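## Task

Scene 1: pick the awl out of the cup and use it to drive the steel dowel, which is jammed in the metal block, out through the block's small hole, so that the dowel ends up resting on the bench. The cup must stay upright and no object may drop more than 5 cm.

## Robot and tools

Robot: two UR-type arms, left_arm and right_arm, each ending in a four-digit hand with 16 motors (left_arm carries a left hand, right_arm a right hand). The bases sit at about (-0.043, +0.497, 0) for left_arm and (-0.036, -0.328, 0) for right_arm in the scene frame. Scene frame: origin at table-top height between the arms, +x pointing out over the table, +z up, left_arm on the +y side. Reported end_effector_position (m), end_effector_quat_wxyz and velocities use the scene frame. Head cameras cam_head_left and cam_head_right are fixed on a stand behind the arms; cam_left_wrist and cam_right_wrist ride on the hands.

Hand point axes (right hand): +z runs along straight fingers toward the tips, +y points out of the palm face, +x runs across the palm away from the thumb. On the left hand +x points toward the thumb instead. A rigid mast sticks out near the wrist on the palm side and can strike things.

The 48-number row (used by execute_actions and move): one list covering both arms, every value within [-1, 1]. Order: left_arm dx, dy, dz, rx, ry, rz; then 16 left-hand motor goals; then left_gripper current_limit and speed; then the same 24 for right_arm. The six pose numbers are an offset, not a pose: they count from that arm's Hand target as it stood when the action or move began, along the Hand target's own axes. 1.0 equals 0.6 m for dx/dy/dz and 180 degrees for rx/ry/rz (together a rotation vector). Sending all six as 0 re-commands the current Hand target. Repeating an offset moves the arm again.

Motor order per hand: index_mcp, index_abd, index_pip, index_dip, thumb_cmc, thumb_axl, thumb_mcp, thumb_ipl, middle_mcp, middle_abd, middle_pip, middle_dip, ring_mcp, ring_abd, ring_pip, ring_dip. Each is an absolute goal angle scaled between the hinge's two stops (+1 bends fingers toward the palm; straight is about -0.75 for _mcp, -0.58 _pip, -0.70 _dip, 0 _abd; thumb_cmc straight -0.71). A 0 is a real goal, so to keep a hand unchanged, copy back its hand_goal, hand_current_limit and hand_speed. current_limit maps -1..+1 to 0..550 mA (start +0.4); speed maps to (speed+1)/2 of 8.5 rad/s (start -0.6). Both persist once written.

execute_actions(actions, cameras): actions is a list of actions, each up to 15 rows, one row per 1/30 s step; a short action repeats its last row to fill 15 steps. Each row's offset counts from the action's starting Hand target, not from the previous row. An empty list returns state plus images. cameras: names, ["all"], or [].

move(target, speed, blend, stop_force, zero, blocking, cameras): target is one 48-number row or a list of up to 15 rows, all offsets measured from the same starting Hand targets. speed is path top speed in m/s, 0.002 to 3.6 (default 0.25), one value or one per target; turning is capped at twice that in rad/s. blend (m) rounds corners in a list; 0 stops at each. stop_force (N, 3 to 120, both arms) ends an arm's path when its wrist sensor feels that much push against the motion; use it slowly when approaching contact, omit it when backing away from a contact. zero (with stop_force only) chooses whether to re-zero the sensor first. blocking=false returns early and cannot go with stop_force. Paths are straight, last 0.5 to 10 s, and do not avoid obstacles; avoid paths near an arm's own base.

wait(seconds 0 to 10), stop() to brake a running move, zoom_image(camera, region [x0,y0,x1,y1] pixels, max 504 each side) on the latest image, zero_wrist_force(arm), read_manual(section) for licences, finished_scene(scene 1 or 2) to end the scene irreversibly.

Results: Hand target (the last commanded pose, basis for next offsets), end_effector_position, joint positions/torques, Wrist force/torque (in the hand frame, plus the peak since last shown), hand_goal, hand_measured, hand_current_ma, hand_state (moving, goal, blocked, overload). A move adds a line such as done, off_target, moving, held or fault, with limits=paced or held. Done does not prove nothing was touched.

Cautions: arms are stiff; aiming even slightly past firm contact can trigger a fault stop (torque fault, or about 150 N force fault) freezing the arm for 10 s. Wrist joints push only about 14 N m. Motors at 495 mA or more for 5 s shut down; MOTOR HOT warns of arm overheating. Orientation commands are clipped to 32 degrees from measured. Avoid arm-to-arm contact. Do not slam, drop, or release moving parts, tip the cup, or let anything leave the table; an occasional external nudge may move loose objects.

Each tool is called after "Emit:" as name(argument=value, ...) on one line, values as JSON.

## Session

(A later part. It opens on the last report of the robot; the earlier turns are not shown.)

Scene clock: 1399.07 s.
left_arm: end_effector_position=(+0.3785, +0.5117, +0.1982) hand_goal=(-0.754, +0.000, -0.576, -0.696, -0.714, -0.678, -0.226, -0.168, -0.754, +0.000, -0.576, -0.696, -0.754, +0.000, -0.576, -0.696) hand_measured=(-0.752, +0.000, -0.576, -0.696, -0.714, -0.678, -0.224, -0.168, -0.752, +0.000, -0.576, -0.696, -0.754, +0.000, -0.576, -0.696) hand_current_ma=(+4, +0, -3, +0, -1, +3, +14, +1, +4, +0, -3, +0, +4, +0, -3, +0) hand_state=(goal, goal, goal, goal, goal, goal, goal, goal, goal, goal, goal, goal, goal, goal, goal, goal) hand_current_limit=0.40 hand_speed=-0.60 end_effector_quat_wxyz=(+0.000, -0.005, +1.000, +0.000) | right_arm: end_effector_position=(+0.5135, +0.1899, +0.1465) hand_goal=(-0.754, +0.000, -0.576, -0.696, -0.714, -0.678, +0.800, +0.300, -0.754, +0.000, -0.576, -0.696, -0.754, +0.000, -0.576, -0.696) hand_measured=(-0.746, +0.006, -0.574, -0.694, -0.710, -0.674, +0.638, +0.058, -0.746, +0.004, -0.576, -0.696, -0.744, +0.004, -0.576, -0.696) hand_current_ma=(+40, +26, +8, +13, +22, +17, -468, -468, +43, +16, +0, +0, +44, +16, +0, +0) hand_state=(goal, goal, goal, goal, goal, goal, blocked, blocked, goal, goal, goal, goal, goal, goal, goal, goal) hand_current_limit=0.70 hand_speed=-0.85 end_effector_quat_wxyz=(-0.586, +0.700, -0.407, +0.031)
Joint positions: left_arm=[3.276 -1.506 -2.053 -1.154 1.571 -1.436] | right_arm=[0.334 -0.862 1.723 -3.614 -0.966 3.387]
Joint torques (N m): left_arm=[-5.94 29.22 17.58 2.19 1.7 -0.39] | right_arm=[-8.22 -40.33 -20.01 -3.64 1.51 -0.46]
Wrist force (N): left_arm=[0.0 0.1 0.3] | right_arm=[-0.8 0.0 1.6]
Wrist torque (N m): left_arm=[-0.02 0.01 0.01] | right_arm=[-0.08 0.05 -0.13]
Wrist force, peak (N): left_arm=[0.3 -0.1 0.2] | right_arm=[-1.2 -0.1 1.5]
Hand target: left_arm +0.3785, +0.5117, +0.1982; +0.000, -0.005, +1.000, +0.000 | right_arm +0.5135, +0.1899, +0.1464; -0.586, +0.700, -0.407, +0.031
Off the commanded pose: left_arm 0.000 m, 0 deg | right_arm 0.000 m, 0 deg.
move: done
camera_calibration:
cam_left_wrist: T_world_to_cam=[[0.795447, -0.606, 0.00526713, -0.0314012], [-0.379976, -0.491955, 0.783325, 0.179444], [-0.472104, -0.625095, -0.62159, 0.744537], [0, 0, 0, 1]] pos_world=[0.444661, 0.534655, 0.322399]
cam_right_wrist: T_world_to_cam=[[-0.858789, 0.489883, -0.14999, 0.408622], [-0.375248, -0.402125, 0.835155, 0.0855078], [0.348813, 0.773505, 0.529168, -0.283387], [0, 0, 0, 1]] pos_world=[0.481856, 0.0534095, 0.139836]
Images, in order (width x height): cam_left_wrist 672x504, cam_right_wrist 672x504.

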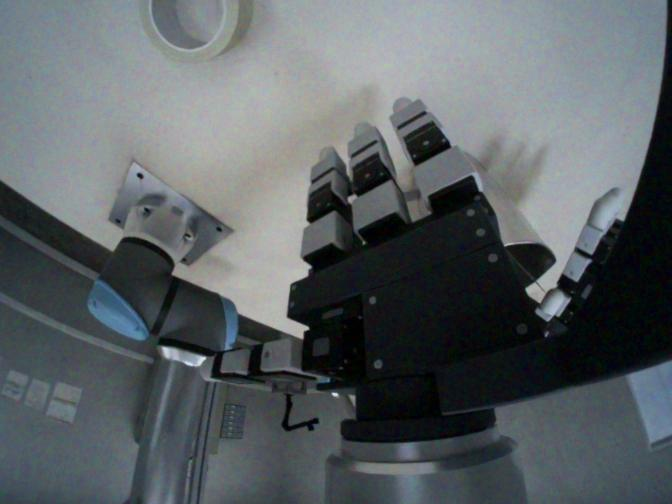

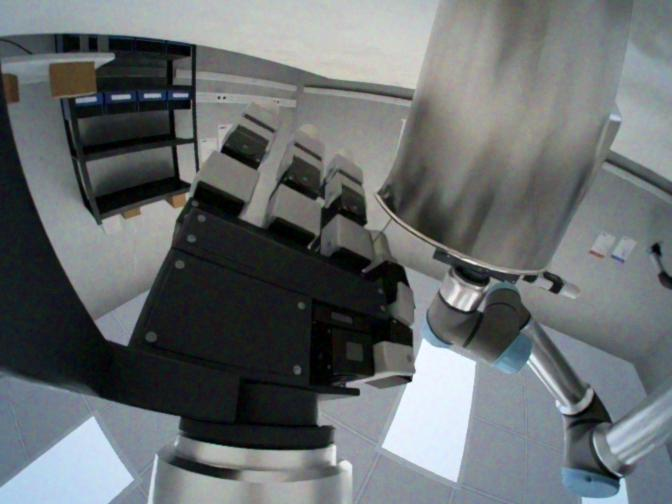

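Emit:
move(target=[[0,0,0,0,0,0,-0.754,0,-0.576,-0.696,-0.714,-0.678,-0.226,-0.168,-0.754,0,-0.576,-0.696,-0.754,0,-0.576,-0.696,0.4,-0.6,-0.0735,-0.0363,-0.0132,0,0,0,-0.754,0,-0.576,-0.696,-0.714,-0.677,0.8,0.3,-0.754,0,-0.576,-0.696,-0.754,0,-0.576,-0.696,0.7,-0.85]], speed=0.03, cameras=["all"])

Emit:
zoom_image(camera="cam_right_wrist", region=[320, 180, 480, 340])

Emit:
zoom_image(camera="cam_left_wrist", region=[490, 230, 610, 330])

Emit:
zoom_image(camera="cam_head_left", region=[160, 120, 280, 260])

Scene clock: 1417.27 s.
left_arm: end_effector_position=(+0.3785, +0.5117, +0.1982) hand_goal=(-0.754, +0.000, -0.576, -0.696, -0.714, -0.678, -0.226, -0.168, -0.754, +0.000, -0.576, -0.696, -0.754, +0.000, -0.576, -0.696) hand_measured=(-0.752, +0.000, -0.576, -0.696, -0.714, -0.678, -0.224, -0.168, -0.752, +0.000, -0.576, -0.696, -0.754, +0.000, -0.576, -0.696) hand_current_ma=(+4, +0, -3, +0, -1, +3, +14, +1, +4, +0, -3, +0, +4, +0, -3, +0) hand_state=(goal, goal, goal, goal, goal, goal, goal, goal, goal, goal, goal, goal, goal, goal, goal, goal) hand_current_limit=0.40 hand_speed=-0.60 end_effector_quat_wxyz=(+0.000, -0.005, +1.000, +0.000) | right_arm: end_effector_position=(+0.4915, +0.2101, +0.1865) hand_goal=(-0.754, +0.000, -0.576, -0.696, -0.714, -0.678, +0.800, +0.300, -0.754, +0.000, -0.576, -0.696, -0.754, +0.000, -0.576, -0.696) hand_measured=(-0.746, +0.006, -0.574, -0.694, -0.710, -0.674, +0.638, +0.058, -0.746, +0.004, -0.576, -0.696, -0.744, +0.004, -0.576, -0.696) hand_current_ma=(+41, +25, +8, +13, +22, +17, -468, -468, +43, +16, +0, +0, +44, +16, +0, +0) hand_state=(goal, goal, goal, goal, goal, goal, blocked, blocked, goal, goal, goal, goal, goal, goal, goal, goal) hand_current_limit=0.70 hand_speed=-0.85 end_effector_quat_wxyz=(-0.586, +0.700, -0.407, +0.031)
Joint positions: left_arm=[3.276 -1.506 -2.053 -1.154 1.571 -1.436] | right_arm=[0.381 -0.941 1.73 -3.554 -1.01 3.408]
Joint torques (N m): left_arm=[-4.2 28.93 19.15 2.42 1.28 -0.41] | right_arm=[-10.15 -36.74 -9.93 -3.77 1.98 0.38]
Wrist force (N): left_arm=[-0.1 0.1 0.2] | right_arm=[-1.0 0.1 1.6]
Wrist torque (N m): left_arm=[-0.01 0.01 0.01] | right_arm=[-0.07 0.07 -0.14]
Wrist force, peak (N): left_arm=[0.1 0.4 0.0] | right_arm=[-1.1 -0.1 1.7]
Hand target: left_arm +0.3785, +0.5117, +0.1982; +0.000, -0.005, +1.000, +0.000 | right_arm +0.4916, +0.2099, +0.1864; -0.586, +0.700, -0.407, +0.031
Off the commanded pose: left_arm 0.000 m, 0 deg | right_arm 0.000 m, 0 deg.
move: done
camera_calibration:
cam_left_wrist: T_world_to_cam=[[0.795447, -0.606, 0.00526713, -0.0314012], [-0.379976, -0.491955, 0.783325, 0.179444], [-0.472104, -0.625095, -0.62159, 0.744537], [0, 0, 0, 1]] pos_world=[0.444661, 0.534655, 0.322399]
cam_right_wrist: T_world_to_cam=[[-0.858802, 0.489897, -0.149868, 0.38573], [-0.375119, -0.402081, 0.835234, 0.0518554], [0.34892, 0.773519, 0.529078, -0.312504], [0, 0, 0, 1]] pos_world=[0.459757, 0.0736095, 0.179836]

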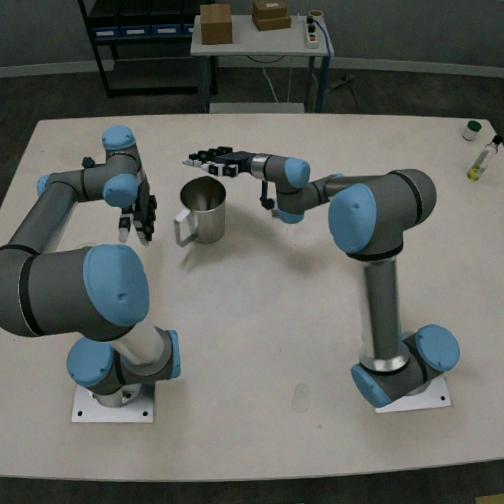

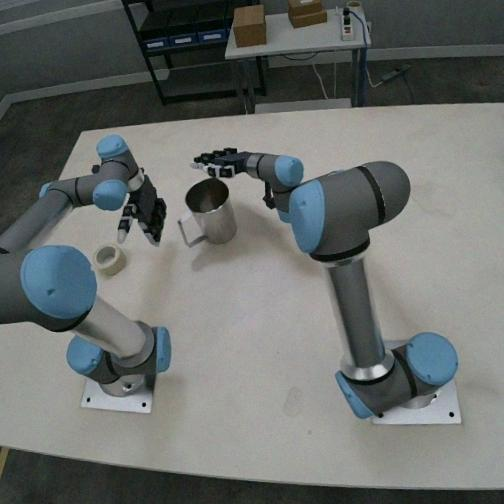

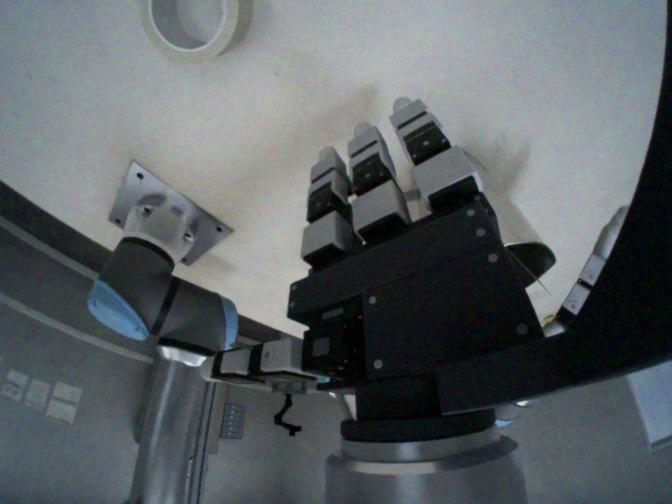

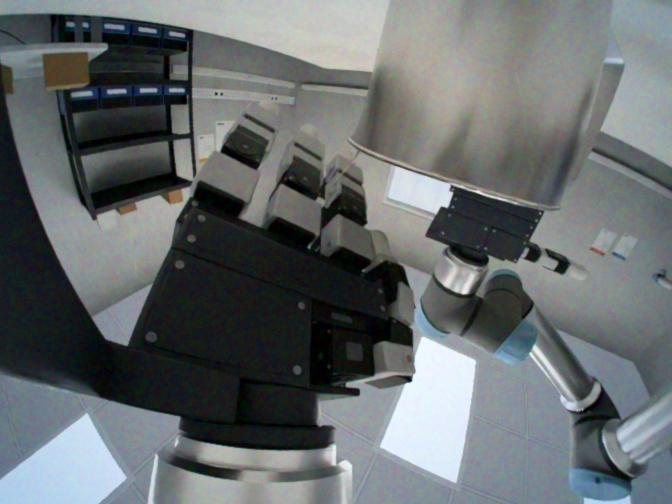

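Scaled by 3.150 from the camera's 672x504 image, which has a finer 960x720 frame.

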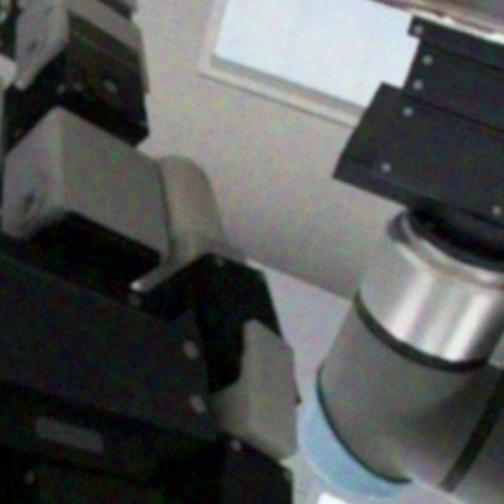

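Scaled by 4.200 from the camera's 672x504 image, which has a finer 960x720 frame.

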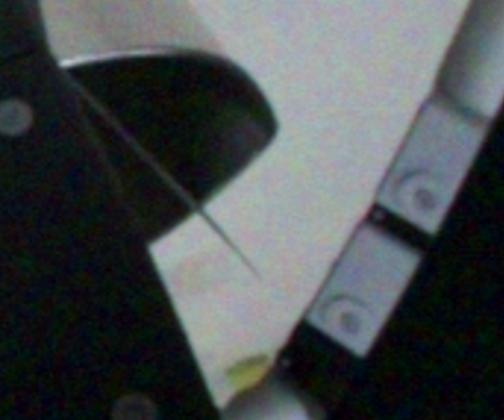

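Scaled by 3.600 from the camera's 504x504 image, which has a finer 720x720 frame.

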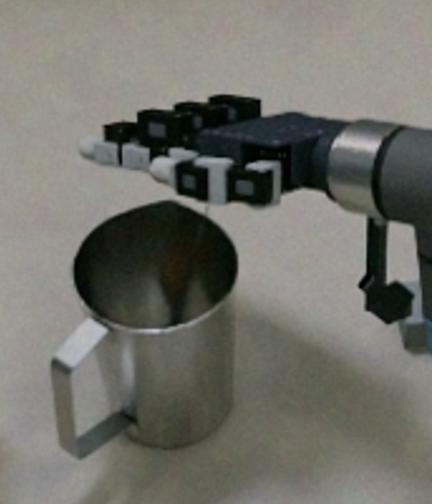

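Emit:
move(target=[[0,0,0,0,0,0,-0.754,0,-0.576,-0.696,-0.714,-0.678,-0.226,-0.168,-0.754,0,-0.576,-0.696,-0.754,0,-0.576,-0.696,0.4,-0.6,0,0,0,0,0,0,-0.754,0,-0.576,-0.696,-0.714,-0.677,0.45,-0.168,-0.754,0,-0.576,-0.696,-0.754,0,-0.576,-0.696,0.2,-0.7],[0,0,0,0,0,0,-0.754,0,-0.576,-0.696,-0.714,-0.678,-0.226,-0.168,-0.754,0,-0.576,-0.696,-0.754,0,-0.576,-0.696,0.4,-0.6,0.0775,-0.033,-0.0185,0,0,0,-0.754,0,-0.576,-0.696,-0.714,-0.677,0.45,-0.168,-0.754,0,-0.576,-0.696,-0.754,0,-0.576,-0.696,0.2,-0.7],[0,0,0,0,0,0,-0.754,0,-0.576,-0.696,-0.714,-0.678,-0.226,-0.168,-0.754,0,-0.576,-0.696,-0.754,0,-0.576,-0.696,0.4,-0.6,0.117,0.0448,0.0097,0,0,0,-0.754,0,-0.576,-0.696,-0.714,-0.677,0.45,-0.168,-0.754,0,-0.576,-0.696,-0.754,0,-0.576,-0.696,0.2,-0.7],[0,0,0,0,0,0,-0.754,0,-0.576,-0.696,-0.714,-0.678,-0.226,-0.168,-0.754,0,-0.576,-0.696,-0.754,0,-0.576,-0.696,0.4,-0.6,0.0797,0.0617,0.0158,0,0,0,-0.754,0,-0.576,-0.696,-0.714,-0.677,0.45,-0.168,-0.754,0,-0.576,-0.696,-0.754,0,-0.576,-0.696,0.2,-0.7]], speed=[0.1, 0.1, 0.1, 0.04], cameras=["cam_right_wrist","cam_left_wrist"])

Emit:
zoom_image(camera="cam_right_wrist", region=[320, 180, 480, 340])

Emit:
zoom_image(camera="cam_left_wrist", region=[490, 230, 610, 330])

Scene clock: 1460.00 s.
left_arm: end_effector_position=(+0.3785, +0.5117, +0.1982) hand_goal=(-0.754, +0.000, -0.576, -0.696, -0.714, -0.678, -0.226, -0.168, -0.754, +0.000, -0.576, -0.696, -0.754, +0.000, -0.576, -0.696) hand_measured=(-0.752, +0.000, -0.576, -0.696, -0.714, -0.678, -0.224, -0.168, -0.752, +0.000, -0.576, -0.696, -0.754, +0.000, -0.576, -0.696) hand_current_ma=(+4, +0, -3, +0, -1, +3, +14, +1, +4, +0, -3, +0, +4, +0, -3, +0) hand_state=(goal, goal, goal, goal, goal, goal, goal, goal, goal, goal, goal, goal, goal, goal, goal, goal) hand_current_limit=0.40 hand_speed=-0.60 end_effector_quat_wxyz=(+0.000, -0.005, +1.000, +0.000) | right_arm: end_effector_position=(+0.5085, +0.1892, +0.1314) hand_goal=(-0.754, +0.000, -0.576, -0.696, -0.714, -0.678, +0.450, -0.168, -0.754, +0.000, -0.576, -0.696, -0.754, +0.000, -0.576, -0.696) hand_measured=(-0.746, +0.006, -0.574, -0.694, -0.710, -0.674, +0.456, -0.164, -0.746, +0.004, -0.576, -0.696, -0.744, +0.004, -0.576, -0.696) hand_current_ma=(+41, +24, +8, +13, +22, +17, +33, +21, +43, +16, +0, +0, +44, +16, +0, +0) hand_state=(goal, goal, goal, goal, goal, goal, goal, goal, goal, goal, goal, goal, goal, goal, goal, goal) hand_current_limit=0.20 hand_speed=-0.70 end_effector_quat_wxyz=(-0.586, +0.700, -0.407, +0.031) end_effector_velocity=(+0.001, -0.002, +0.000) end_effector_angular_velocity=(+0.001, +0.002, +0.000)
Joint positions: left_arm=[3.276 -1.506 -2.053 -1.154 1.571 -1.436] | right_arm=[0.336 -0.841 1.739 -3.651 -0.968 3.388]
Joint velocities: left_arm=[within noise] | right_arm=[-0.004 0 -0.001 0.003 0.005 0]
Joint torques (N m): left_arm=[-5.52 29.04 19.37 2.21 1.52 -0.42] | right_arm=[-10.02 -46.12 -22.02 -1.32 3.2 -1.39]
Wrist force (N): left_arm=[0.0 -0.1 0.1] | right_arm=[0.5 0.1 2.0]
Wrist torque (N m): left_arm=[-0.02 0.00 0.02] | right_arm=[-0.10 0.09 -0.05]
Wrist force, peak (N): left_arm=[0.4 0.1 0.3] | right_arm=[-2.0 0.5 1.7]
Hand target: left_arm +0.3785, +0.5117, +0.1982; +0.000, -0.005, +1.000, +0.000 | right_arm +0.5087, +0.1891, +0.1314; -0.586, +0.700, -0.407, +0.031
Off the commanded pose: left_arm 0.000 m, 0 deg | right_arm 0.000 m, 0 deg.
move: done
camera_calibration:
cam_left_wrist: T_world_to_cam=[[0.795447, -0.606, 0.00526713, -0.0314012], [-0.379976, -0.491955, 0.783325, 0.179444], [-0.472104, -0.625095, -0.62159, 0.744537], [0, 0, 0, 1]] pos_world=[0.444661, 0.534655, 0.322399]
cam_right_wrist: T_world_to_cam=[[-0.858711, 0.490054, -0.149873, 0.402211], [-0.375236, -0.402098, 0.835174, 0.0959544], [0.349016, 0.773411, 0.529172, -0.273245], [0, 0, 0, 1]] pos_world=[0.476756, 0.0528089, 0.124736]
Images, in order (width x height): cam_left_wrist 672x504, cam_right_wrist 672x504.

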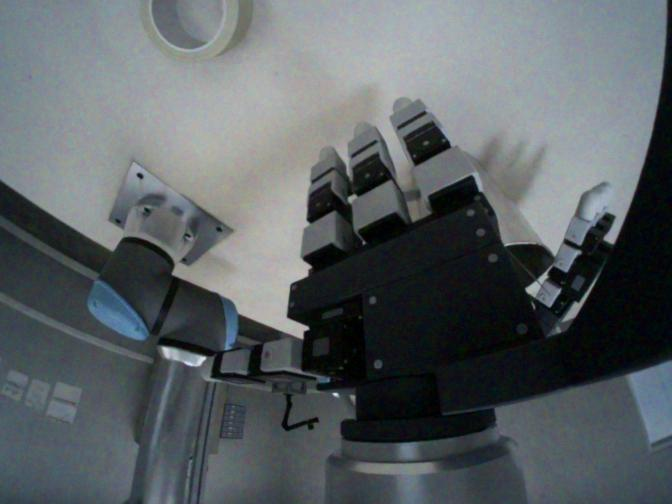

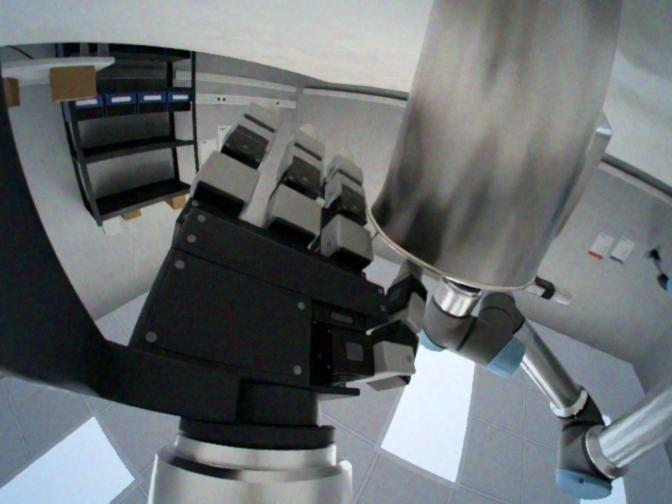

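Scaled by 3.150 from the camera's 672x504 image, which has a finer 960x720 frame.

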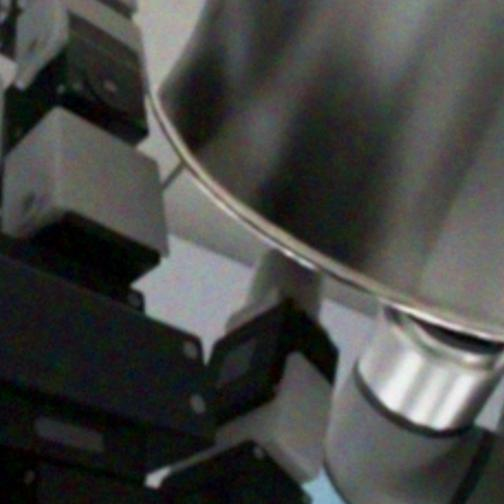

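Scaled by 4.200 from the camera's 672x504 image, which has a finer 960x720 frame.

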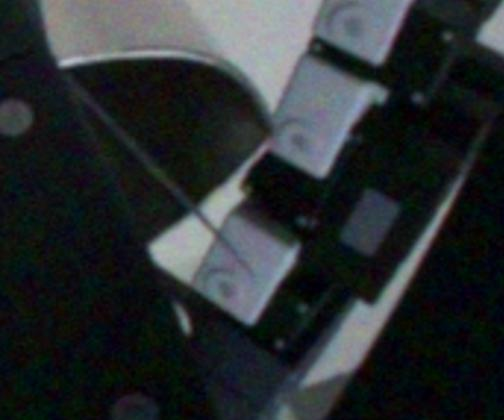

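Emit:
move(target=[[0,0,0,0,0,0,-0.754,0,-0.576,-0.696,-0.714,-0.678,-0.226,-0.168,-0.754,0,-0.576,-0.696,-0.754,0,-0.576,-0.696,0.4,-0.6,-0.027,-0.1617,-0.0588,0,0,0,-0.754,0,-0.576,-0.696,-0.714,-0.677,0.45,-0.168,-0.754,0,-0.576,-0.696,-0.754,0,-0.576,-0.696,0.2,-0.7],[0,0,0,0,0,0,-0.754,0,-0.576,-0.696,-0.714,-0.678,-0.226,-0.168,-0.754,0,-0.576,-0.696,-0.754,0,-0.576,-0.696,0.4,-0.6,-0.1335,-0.3173,-0.0147,-0.0038,0.033,-0.1392,-0.096,0.163,0.0365,-0.333,0.571,-0.677,-0.0225,-0.038,-0.754,0,-0.576,-0.696,-0.754,0,-0.576,-0.696,0.4,-0.7],[0,0,0,0,0,0,-0.754,0,-0.576,-0.696,-0.714,-0.678,-0.226,-0.168,-0.754,0,-0.576,-0.696,-0.754,0,-0.576,-0.696,0.4,-0.6,-0.0803,-0.213,0.0233,-0.0038,0.033,-0.1392,-0.096,0.163,0.0365,-0.333,0.571,-0.677,-0.0225,-0.038,-0.754,0,-0.576,-0.696,-0.754,0,-0.576,-0.696,0.4,-0.7]], speed=[0.1, 0.2, 0.1], cameras=["cam_right_wrist","cam_left_wrist","cam_head_left","cam_head_right"])

Emit:
zoom_image(camera="cam_right_wrist", region=[420, 40, 620, 220])

Emit:
zoom_image(camera="cam_left_wrist", region=[490, 220, 620, 320])

Scene clock: 1506.17 s.
left_arm: end_effector_position=(+0.3785, +0.5117, +0.1982) hand_goal=(-0.754, +0.000, -0.576, -0.696, -0.714, -0.678, -0.226, -0.168, -0.754, +0.000, -0.576, -0.696, -0.754, +0.000, -0.576, -0.696) hand_measured=(-0.752, +0.000, -0.576, -0.696, -0.714, -0.678, -0.224, -0.168, -0.752, +0.000, -0.576, -0.696, -0.754, +0.000, -0.576, -0.696) hand_current_ma=(+4, +0, -3, +0, -1, +3, +14, +1, +4, +0, -3, +0, +4, +0, -3, +0) hand_state=(goal, goal, goal, goal, goal, goal, goal, goal, goal, goal, goal, goal, goal, goal, goal, goal) hand_current_limit=0.40 hand_speed=-0.60 end_effector_quat_wxyz=(+0.000, -0.005, +1.000, +0.000) | right_arm: end_effector_position=(+0.5520, +0.2271, +0.2560) hand_goal=(-0.096, +0.162, +0.036, -0.334, +0.570, -0.678, -0.022, -0.038, -0.754, +0.000, -0.576, -0.696, -0.754, +0.000, -0.576, -0.696) hand_measured=(-0.096, +0.158, +0.032, -0.338, +0.568, -0.676, -0.020, -0.040, -0.744, +0.004, -0.576, -0.696, -0.744, +0.004, -0.576, -0.696) hand_current_ma=(+4, -14, -14, -15, -8, +14, +10, -14, +44, +13, +0, +0, +45, +14, +0, +0) hand_state=(goal, goal, goal, goal, goal, goal, goal, goal, goal, goal, goal, goal, goal, goal, goal, goal) hand_current_limit=0.40 hand_speed=-0.70 end_effector_quat_wxyz=(-0.539, +0.773, -0.276, +0.191)
Joint positions: left_arm=[3.276 -1.506 -2.053 -1.154 1.571 -1.436] | right_arm=[0.453 -0.982 1.498 -3.274 -1.179 2.991]
Joint torques (N m): left_arm=[-4.46 29.27 20.23 2.33 1.24 0.02] | right_arm=[-6.36 -51.36 -26.57 -3.14 -1.46 2.5]
Wrist force (N): left_arm=[0.0 0.0 0.1] | right_arm=[-1.0 0.5 1.3]
Wrist torque (N m): left_arm=[-0.01 0.01 0.02] | right_arm=[0.10 0.10 -0.11]
Wrist force, peak (N): left_arm=[0.2 -0.2 0.3] | right_arm=[-0.9 1.8 1.9]
Hand target: left_arm +0.3785, +0.5117, +0.1982; +0.000, -0.005, +1.000, +0.000 | right_arm +0.5520, +0.2271, +0.2560; -0.539, +0.772, -0.276, +0.191
Off the commanded pose: left_arm 0.000 m, 0 deg | right_arm 0.000 m, 0 deg.
move: done
camera_calibration:
cam_left_wrist: T_world_to_cam=[[0.795447, -0.606, 0.00526713, -0.0314012], [-0.379976, -0.491955, 0.783325, 0.179444], [-0.472104, -0.625095, -0.62159, 0.744537], [0, 0, 0, 1]] pos_world=[0.444661, 0.534655, 0.322399]
cam_right_wrist: T_world_to_cam=[[-0.760889, 0.341581, -0.551698, 0.522268], [-0.631572, -0.194777, 0.750453, 0.13962], [0.148882, 0.919448, 0.363936, -0.263998], [0, 0, 0, 1]] pos_world=[0.524872, 0.0915303, 0.279434]

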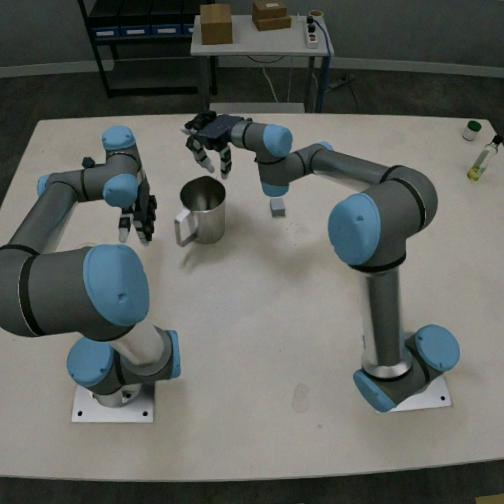

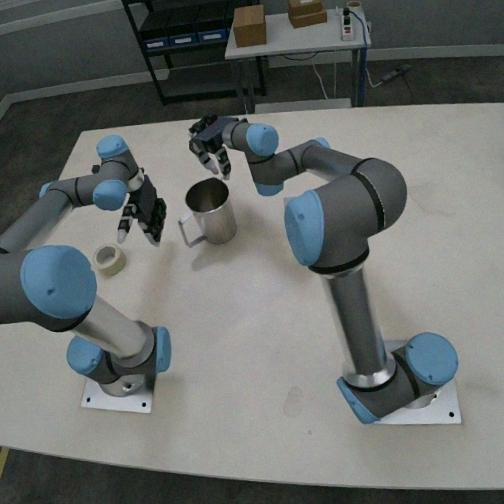

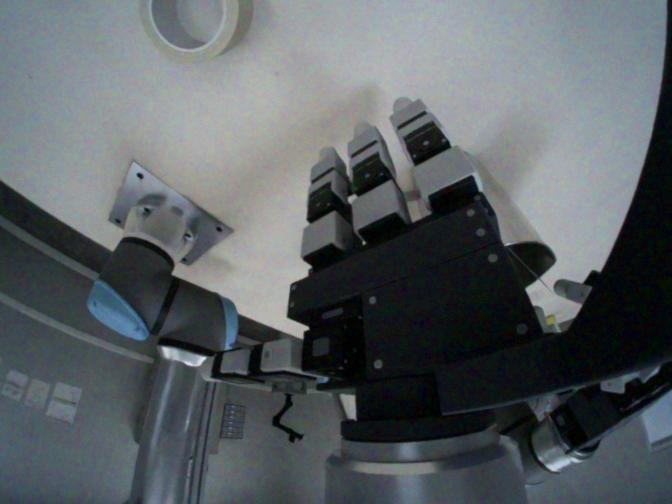

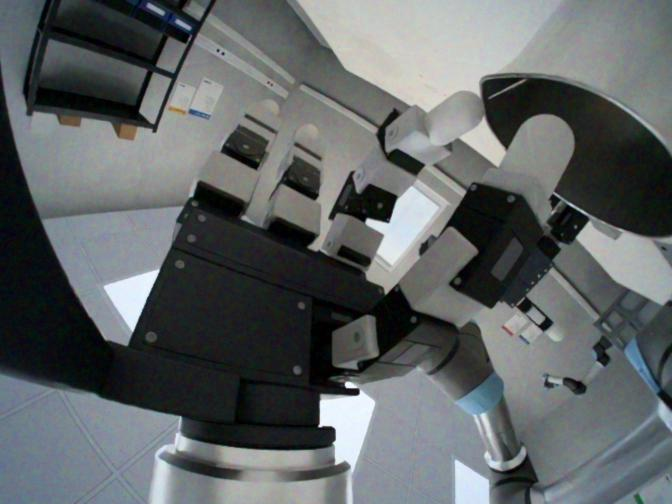

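Scaled by 2.520 from the camera's 672x504 image, which has a finer 960x720 frame.

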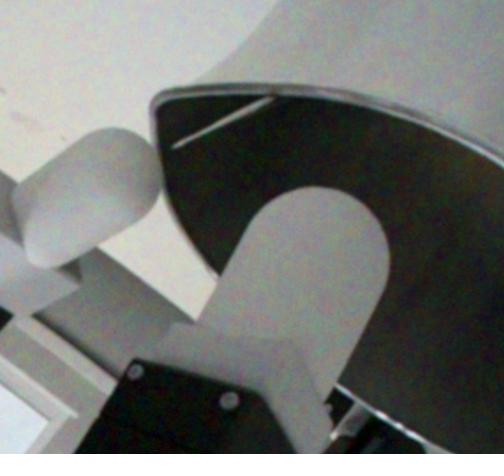

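Scaled by 3.877 from the camera's 672x504 image, which has a finer 960x720 frame.

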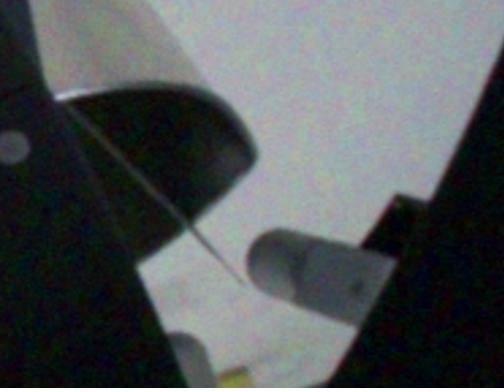

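Emit:
move(target=[[0,0,0,0,0,0,-0.754,0,-0.576,-0.696,-0.714,-0.678,-0.226,-0.168,-0.754,0,-0.576,-0.696,-0.754,0,-0.576,-0.696,0.4,-0.6,0,0.0248,0.0282,0,0,0,-0.096,0.163,0.0365,-0.333,0.571,-0.677,-0.0225,-0.038,-0.754,0,-0.576,-0.696,-0.754,0,-0.576,-0.696,0.4,-0.9],[0,0,0,0,0,0,-0.754,0,-0.576,-0.696,-0.714,-0.678,-0.226,-0.168,-0.754,0,-0.576,-0.696,-0.754,0,-0.576,-0.696,0.4,-0.6,0,0.0248,0.0282,0,0,0,0.0,0.163,0.088,-0.31,0.571,-0.677,0.05,0.003,-0.754,0,-0.576,-0.696,-0.754,0,-0.576,-0.696,0.4,-0.9]], speed=0.05, cameras=["cam_right_wrist","cam_left_wrist"])

Emit:
zoom_image(camera="cam_right_wrist", region=[420, 40, 620, 220])

Emit:
zoom_image(camera="cam_left_wrist", region=[490, 220, 620, 320])

Scene clock: 1553.50 s.
left_arm: end_effector_position=(+0.3785, +0.5117, +0.1982) hand_goal=(-0.754, +0.000, -0.576, -0.696, -0.714, -0.678, -0.226, -0.168, -0.754, +0.000, -0.576, -0.696, -0.754, +0.000, -0.576, -0.696) hand_measured=(-0.752, +0.000, -0.576, -0.696, -0.714, -0.678, -0.224, -0.168, -0.752, +0.000, -0.576, -0.696, -0.754, +0.000, -0.576, -0.696) hand_current_ma=(+4, +0, -3, +0, -1, +3, +14, +1, +4, +0, -3, +0, +4, +0, -3, +0) hand_state=(goal, goal, goal, goal, goal, goal, goal, goal, goal, goal, goal, goal, goal, goal, goal, goal) hand_current_limit=0.40 hand_speed=-0.60 end_effector_quat_wxyz=(+0.000, -0.005, +1.000, +0.000) | right_arm: end_effector_position=(+0.5588, +0.2355, +0.2362) hand_goal=(+0.000, +0.162, +0.088, -0.310, +0.570, -0.678, +0.050, +0.002, -0.754, +0.000, -0.576, -0.696, -0.754, +0.000, -0.576, -0.696) hand_measured=(+0.000, +0.164, +0.084, -0.314, +0.568, -0.676, +0.046, -0.002, -0.744, +0.004, -0.576, -0.696, -0.744, +0.004, -0.576, -0.696) hand_current_ma=(-4, +9, -20, -14, -8, +13, -24, -21, +45, +13, +0, +0, +46, +14, +0, +0) hand_state=(goal, goal, goal, goal, goal, goal, goal, goal, goal, goal, goal, goal, goal, goal, goal, goal) hand_current_limit=0.40 hand_speed=-0.90 end_effector_quat_wxyz=(-0.539, +0.772, -0.276, +0.191)
Joint positions: left_arm=[3.276 -1.506 -2.053 -1.154 1.571 -1.436] | right_arm=[0.46 -0.936 1.477 -3.301 -1.186 2.994]
Joint torques (N m): left_arm=[-5.85 27.2 20.65 1.83 1.33 -0.14] | right_arm=[-12 -58.49 -13.51 -1.79 2.69 -0.93]
Wrist force (N): left_arm=[0.1 0.0 0.1] | right_arm=[-0.9 0.7 1.4]
Wrist torque (N m): left_arm=[-0.01 -0.01 0.03] | right_arm=[0.12 0.09 -0.12]
Wrist force, peak (N): left_arm=[0.4 0.1 0.0] | right_arm=[0.7 -1.5 1.2]
Hand target: left_arm +0.3785, +0.5117, +0.1982; +0.000, -0.005, +1.000, +0.000 | right_arm +0.5588, +0.2355, +0.2362; -0.539, +0.772, -0.276, +0.191
Off the commanded pose: left_arm 0.000 m, 0 deg | right_arm 0.000 m, 0 deg.
move: done
camera_calibration:
cam_left_wrist: T_world_to_cam=[[0.795447, -0.606, 0.00526713, -0.0314012], [-0.379976, -0.491955, 0.783325, 0.179444], [-0.472104, -0.625095, -0.62159, 0.744537], [0, 0, 0, 1]] pos_world=[0.444661, 0.534655, 0.322399]
cam_right_wrist: T_world_to_cam=[[-0.760825, 0.341612, -0.551767, 0.513553], [-0.631669, -0.194888, 0.750342, 0.160438], [0.148793, 0.919413, 0.364062, -0.265494], [0, 0, 0, 1]] pos_world=[0.531572, 0.09993, 0.259634]
Images, in order (width x height): cam_left_wrist 672x504, cam_right_wrist 672x504.

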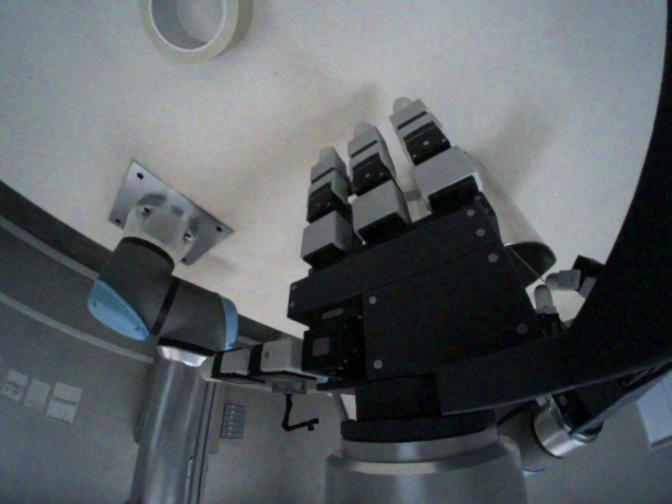

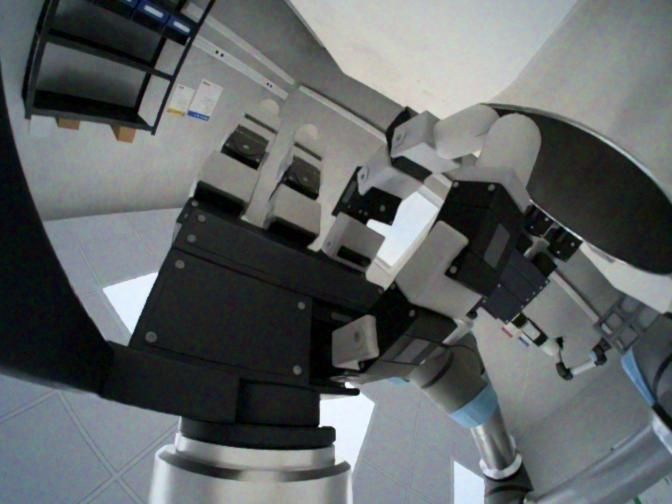

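Scaled by 2.520 from the camera's 672x504 image, which has a finer 960x720 frame.

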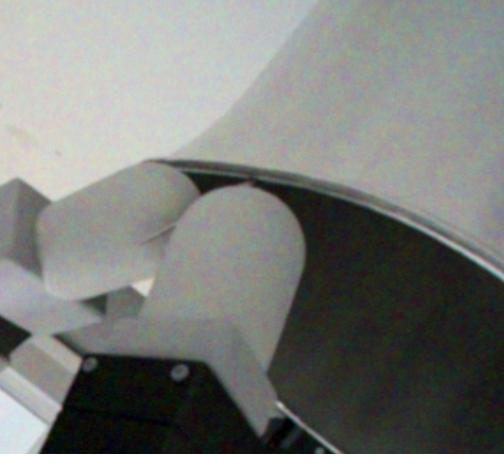

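Scaled by 3.877 from the camera's 672x504 image, which has a finer 960x720 frame.

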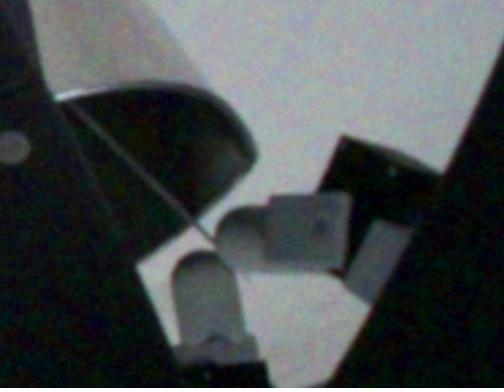

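Emit:
move(target=[[0,0,0,0,0,0,-0.754,0,-0.576,-0.696,-0.714,-0.678,-0.226,-0.168,-0.754,0,-0.576,-0.696,-0.754,0,-0.576,-0.696,0.4,-0.6,0.0037,0,0,0,0,0,0.0,0.163,0.088,-0.31,0.571,-0.677,0.05,0.003,-0.754,0,-0.576,-0.696,-0.754,0,-0.576,-0.696,0.4,-0.9],[0,0,0,0,0,0,-0.754,0,-0.576,-0.696,-0.714,-0.678,-0.226,-0.168,-0.754,0,-0.576,-0.696,-0.754,0,-0.576,-0.696,0.4,-0.6,0.0037,0,0,0,0,0,0.13,0.163,0.15,-0.24,0.571,-0.677,0.15,0.06,-0.754,0,-0.576,-0.696,-0.754,0,-0.576,-0.696,0.6,-0.92]], speed=0.02, cameras=["cam_right_wrist","cam_left_wrist"])

Emit:
zoom_image(camera="cam_right_wrist", region=[420, 40, 620, 220])

Emit:
zoom_image(camera="cam_left_wrist", region=[490, 220, 620, 320])

Scene clock: 1576.57 s.
left_arm: end_effector_position=(+0.3785, +0.5117, +0.1982) hand_goal=(-0.754, +0.000, -0.576, -0.696, -0.714, -0.678, -0.226, -0.168, -0.754, +0.000, -0.576, -0.696, -0.754, +0.000, -0.576, -0.696) hand_measured=(-0.752, +0.000, -0.576, -0.696, -0.714, -0.678, -0.224, -0.168, -0.752, +0.000, -0.576, -0.696, -0.754, +0.000, -0.576, -0.696) hand_current_ma=(+4, +0, -3, +0, -1, +3, +14, +1, +4, +0, -3, +0, +4, +0, -3, +0) hand_state=(goal, goal, goal, goal, goal, goal, goal, goal, goal, goal, goal, goal, goal, goal, goal, goal) hand_current_limit=0.40 hand_speed=-0.60 end_effector_quat_wxyz=(+0.000, -0.005, +1.000, +0.000) | right_arm: end_effector_position=(+0.5606, +0.2341, +0.2362) hand_goal=(+0.130, +0.162, +0.150, -0.240, +0.570, -0.678, +0.150, +0.060, -0.754, +0.000, -0.576, -0.696, -0.754, +0.000, -0.576, -0.696) hand_measured=(+0.002, +0.160, +0.096, -0.278, +0.568, -0.678, +0.048, +0.012, -0.744, +0.004, -0.576, -0.696, -0.744, +0.004, -0.576, -0.696) hand_current_ma=(-440, -7, -260, -182, -10, +1, -440, -305, +45, +13, +0, +0, +46, +14, +0, +0) hand_state=(blocked, goal, blocked, blocked, goal, goal, blocked, blocked, goal, goal, goal, goal, goal, goal, goal, goal) hand_current_limit=0.60 hand_speed=-0.92 end_effector_quat_wxyz=(-0.539, +0.772, -0.276, +0.191)
Joint positions: left_arm=[3.276 -1.506 -2.053 -1.154 1.571 -1.436] | right_arm=[0.457 -0.935 1.476 -3.3 -1.183 2.993]
Joint torques (N m): left_arm=[-4.46 28.39 20.81 2.12 1.42 -0.04] | right_arm=[5.41 -43.34 -22.7 -2.45 -0.71 -0.95]
Wrist force (N): left_arm=[0.1 -0.1 -0.1] | right_arm=[-1.5 0.2 0.8]
Wrist torque (N m): left_arm=[-0.01 -0.01 0.03] | right_arm=[0.08 0.12 -0.04]
Wrist force, peak (N): left_arm=[0.2 -0.1 0.3] | right_arm=[-1.1 0.7 1.6]
Hand target: left_arm +0.3785, +0.5117, +0.1982; +0.000, -0.005, +1.000, +0.000 | right_arm +0.5605, +0.2341, +0.2362; -0.539, +0.772, -0.276, +0.191
Off the commanded pose: left_arm 0.000 m, 0 deg | right_arm 0.000 m, 0 deg.
move: done
camera_calibration:
cam_left_wrist: T_world_to_cam=[[0.795447, -0.606, 0.00526713, -0.0314012], [-0.379976, -0.491955, 0.783325, 0.179444], [-0.472104, -0.625095, -0.62159, 0.744537], [0, 0, 0, 1]] pos_world=[0.444661, 0.534655, 0.322399]
cam_right_wrist: T_world_to_cam=[[-0.760804, 0.341618, -0.551792, 0.515396], [-0.631695, -0.194877, 0.750323, 0.161319], [0.148793, 0.919413, 0.364061, -0.264474], [0, 0, 0, 1]] pos_world=[0.533371, 0.09853, 0.259635]
Images, in order (width x height): cam_left_wrist 672x504, cam_right_wrist 672x504.

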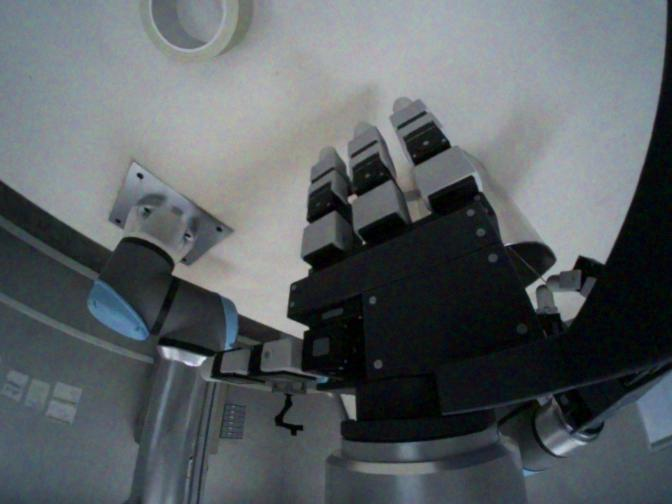

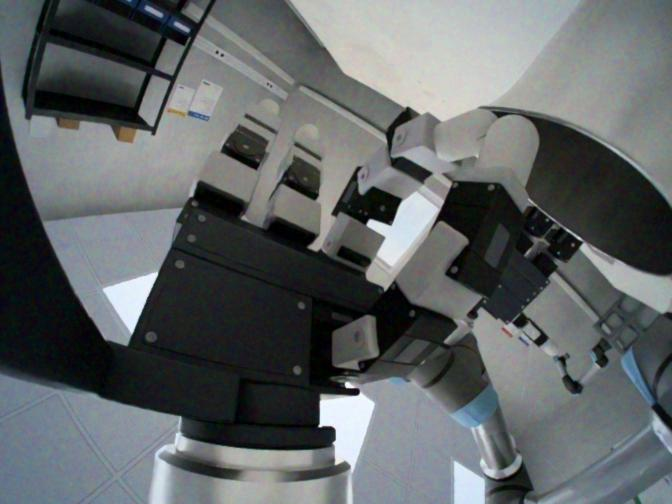

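Scaled by 2.520 from the camera's 672x504 image, which has a finer 960x720 frame.

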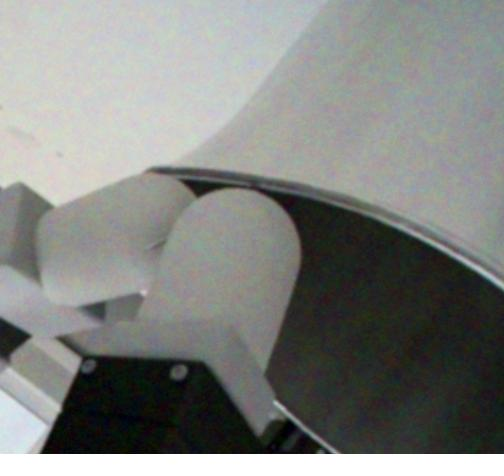

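Scaled by 3.877 from the camera's 672x504 image, which has a finer 960x720 frame.

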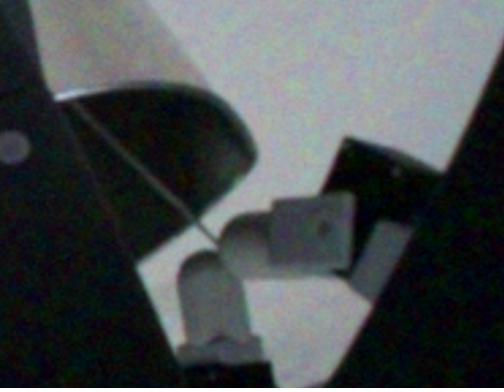

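Emit:
move(target=[0,0,0,0,0,0,-0.754,0,-0.576,-0.696,-0.714,-0.678,-0.226,-0.168,-0.754,0,-0.576,-0.696,-0.754,0,-0.576,-0.696,0.4,-0.6,0,-0.0188,-0.0068,0,0,0,0.13,0.163,0.15,-0.24,0.571,-0.677,0.15,0.06,-0.754,0,-0.576,-0.696,-0.754,0,-0.576,-0.696,0.6,-0.92], speed=0.02, cameras=["cam_right_wrist","cam_left_wrist"])

Emit:
zoom_image(camera="cam_right_wrist", region=[420, 40, 620, 220])

Emit:
zoom_image(camera="cam_left_wrist", region=[490, 220, 620, 320])

Scene clock: 1585.43 s.
left_arm: end_effector_position=(+0.3785, +0.5117, +0.1982) hand_goal=(-0.754, +0.000, -0.576, -0.696, -0.714, -0.678, -0.226, -0.168, -0.754, +0.000, -0.576, -0.696, -0.754, +0.000, -0.576, -0.696) hand_measured=(-0.752, +0.000, -0.576, -0.696, -0.714, -0.678, -0.224, -0.168, -0.752, +0.000, -0.576, -0.696, -0.754, +0.000, -0.576, -0.696) hand_current_ma=(+4, +0, -3, +0, -1, +3, +14, +1, +4, +0, -3, +0, +4, +0, -3, +0) hand_state=(goal, goal, goal, goal, goal, goal, goal, goal, goal, goal, goal, goal, goal, goal, goal, goal) hand_current_limit=0.40 hand_speed=-0.60 end_effector_quat_wxyz=(+0.000, -0.005, +1.000, +0.000) | right_arm: end_effector_position=(+0.5606, +0.2341, +0.2484) hand_goal=(+0.130, +0.162, +0.150, -0.240, +0.570, -0.678, +0.150, +0.060, -0.754, +0.000, -0.576, -0.696, -0.754, +0.000, -0.576, -0.696) hand_measured=(+0.002, +0.158, +0.096, -0.278, +0.568, -0.678, +0.048, +0.014, -0.744, +0.004, -0.576, -0.696, -0.744, +0.004, -0.576, -0.696) hand_current_ma=(-440, -12, -260, -178, -11, +0, -440, -293, +45, +13, +0, +0, +46, +14, +0, +0) hand_state=(blocked, goal, blocked, blocked, goal, goal, blocked, blocked, goal, goal, goal, goal, goal, goal, goal, goal) hand_current_limit=0.60 hand_speed=-0.92 end_effector_quat_wxyz=(-0.539, +0.772, -0.276, +0.191)
Joint positions: left_arm=[3.276 -1.506 -2.053 -1.154 1.571 -1.436] | right_arm=[0.457 -0.95 1.465 -3.275 -1.183 2.993]
Joint torques (N m): left_arm=[-5.05 27.61 21.57 1.76 1.4 -0.17] | right_arm=[10.51 -42.07 -17.53 -3.68 -1.49 2.05]
Wrist force (N): left_arm=[0.0 0.0 0.1] | right_arm=[-0.8 0.5 1.4]
Wrist torque (N m): left_arm=[-0.02 0.01 0.01] | right_arm=[0.09 0.09 -0.05]
Wrist force, peak (N): left_arm=[0.3 0.0 0.2] | right_arm=[-1.4 1.0 1.3]
Hand target: left_arm +0.3785, +0.5117, +0.1982; +0.000, -0.005, +1.000, +0.000 | right_arm +0.5606, +0.2341, +0.2482; -0.539, +0.772, -0.276, +0.191
Off the commanded pose: left_arm 0.000 m, 0 deg | right_arm 0.000 m, 0 deg.
move: done
camera_calibration:
cam_left_wrist: T_world_to_cam=[[0.795447, -0.606, 0.00526713, -0.0314012], [-0.379976, -0.491955, 0.783325, 0.179444], [-0.472104, -0.625095, -0.62159, 0.744537], [0, 0, 0, 1]] pos_world=[0.444661, 0.534655, 0.322399]
cam_right_wrist: T_world_to_cam=[[-0.760651, 0.341713, -0.551944, 0.522078], [-0.63188, -0.194868, 0.75017, 0.152304], [0.148787, 0.91938, 0.364148, -0.268933], [0, 0, 0, 1]] pos_world=[0.533371, 0.0985297, 0.271835]
Images, in order (width x height): cam_left_wrist 672x504, cam_right_wrist 672x504.

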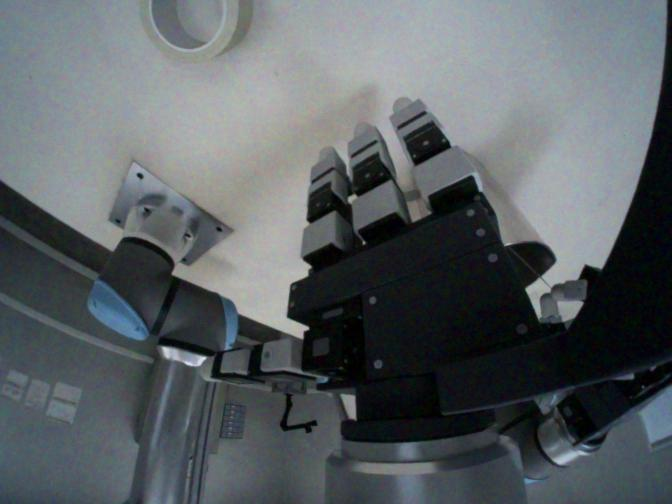

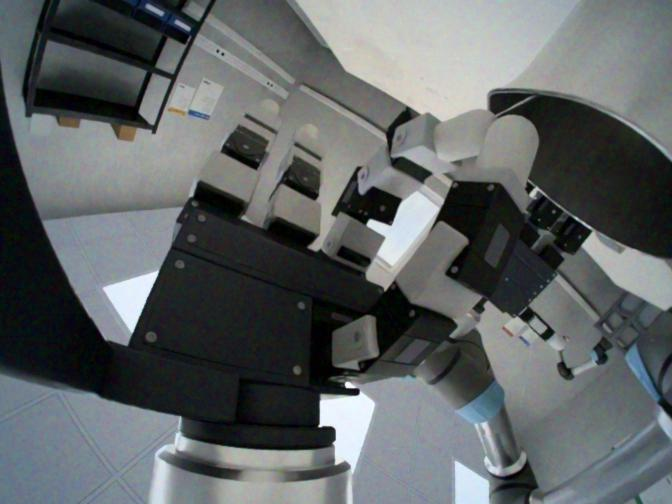

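Scaled by 2.520 from the camera's 672x504 image, which has a finer 960x720 frame.

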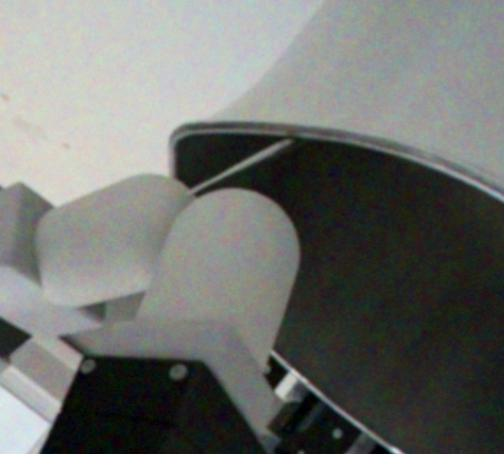

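Scaled by 3.877 from the camera's 672x504 image, which has a finer 960x720 frame.

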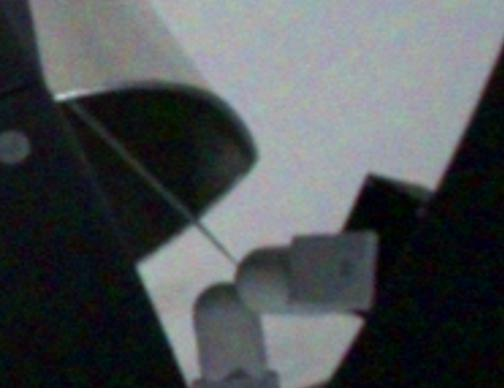

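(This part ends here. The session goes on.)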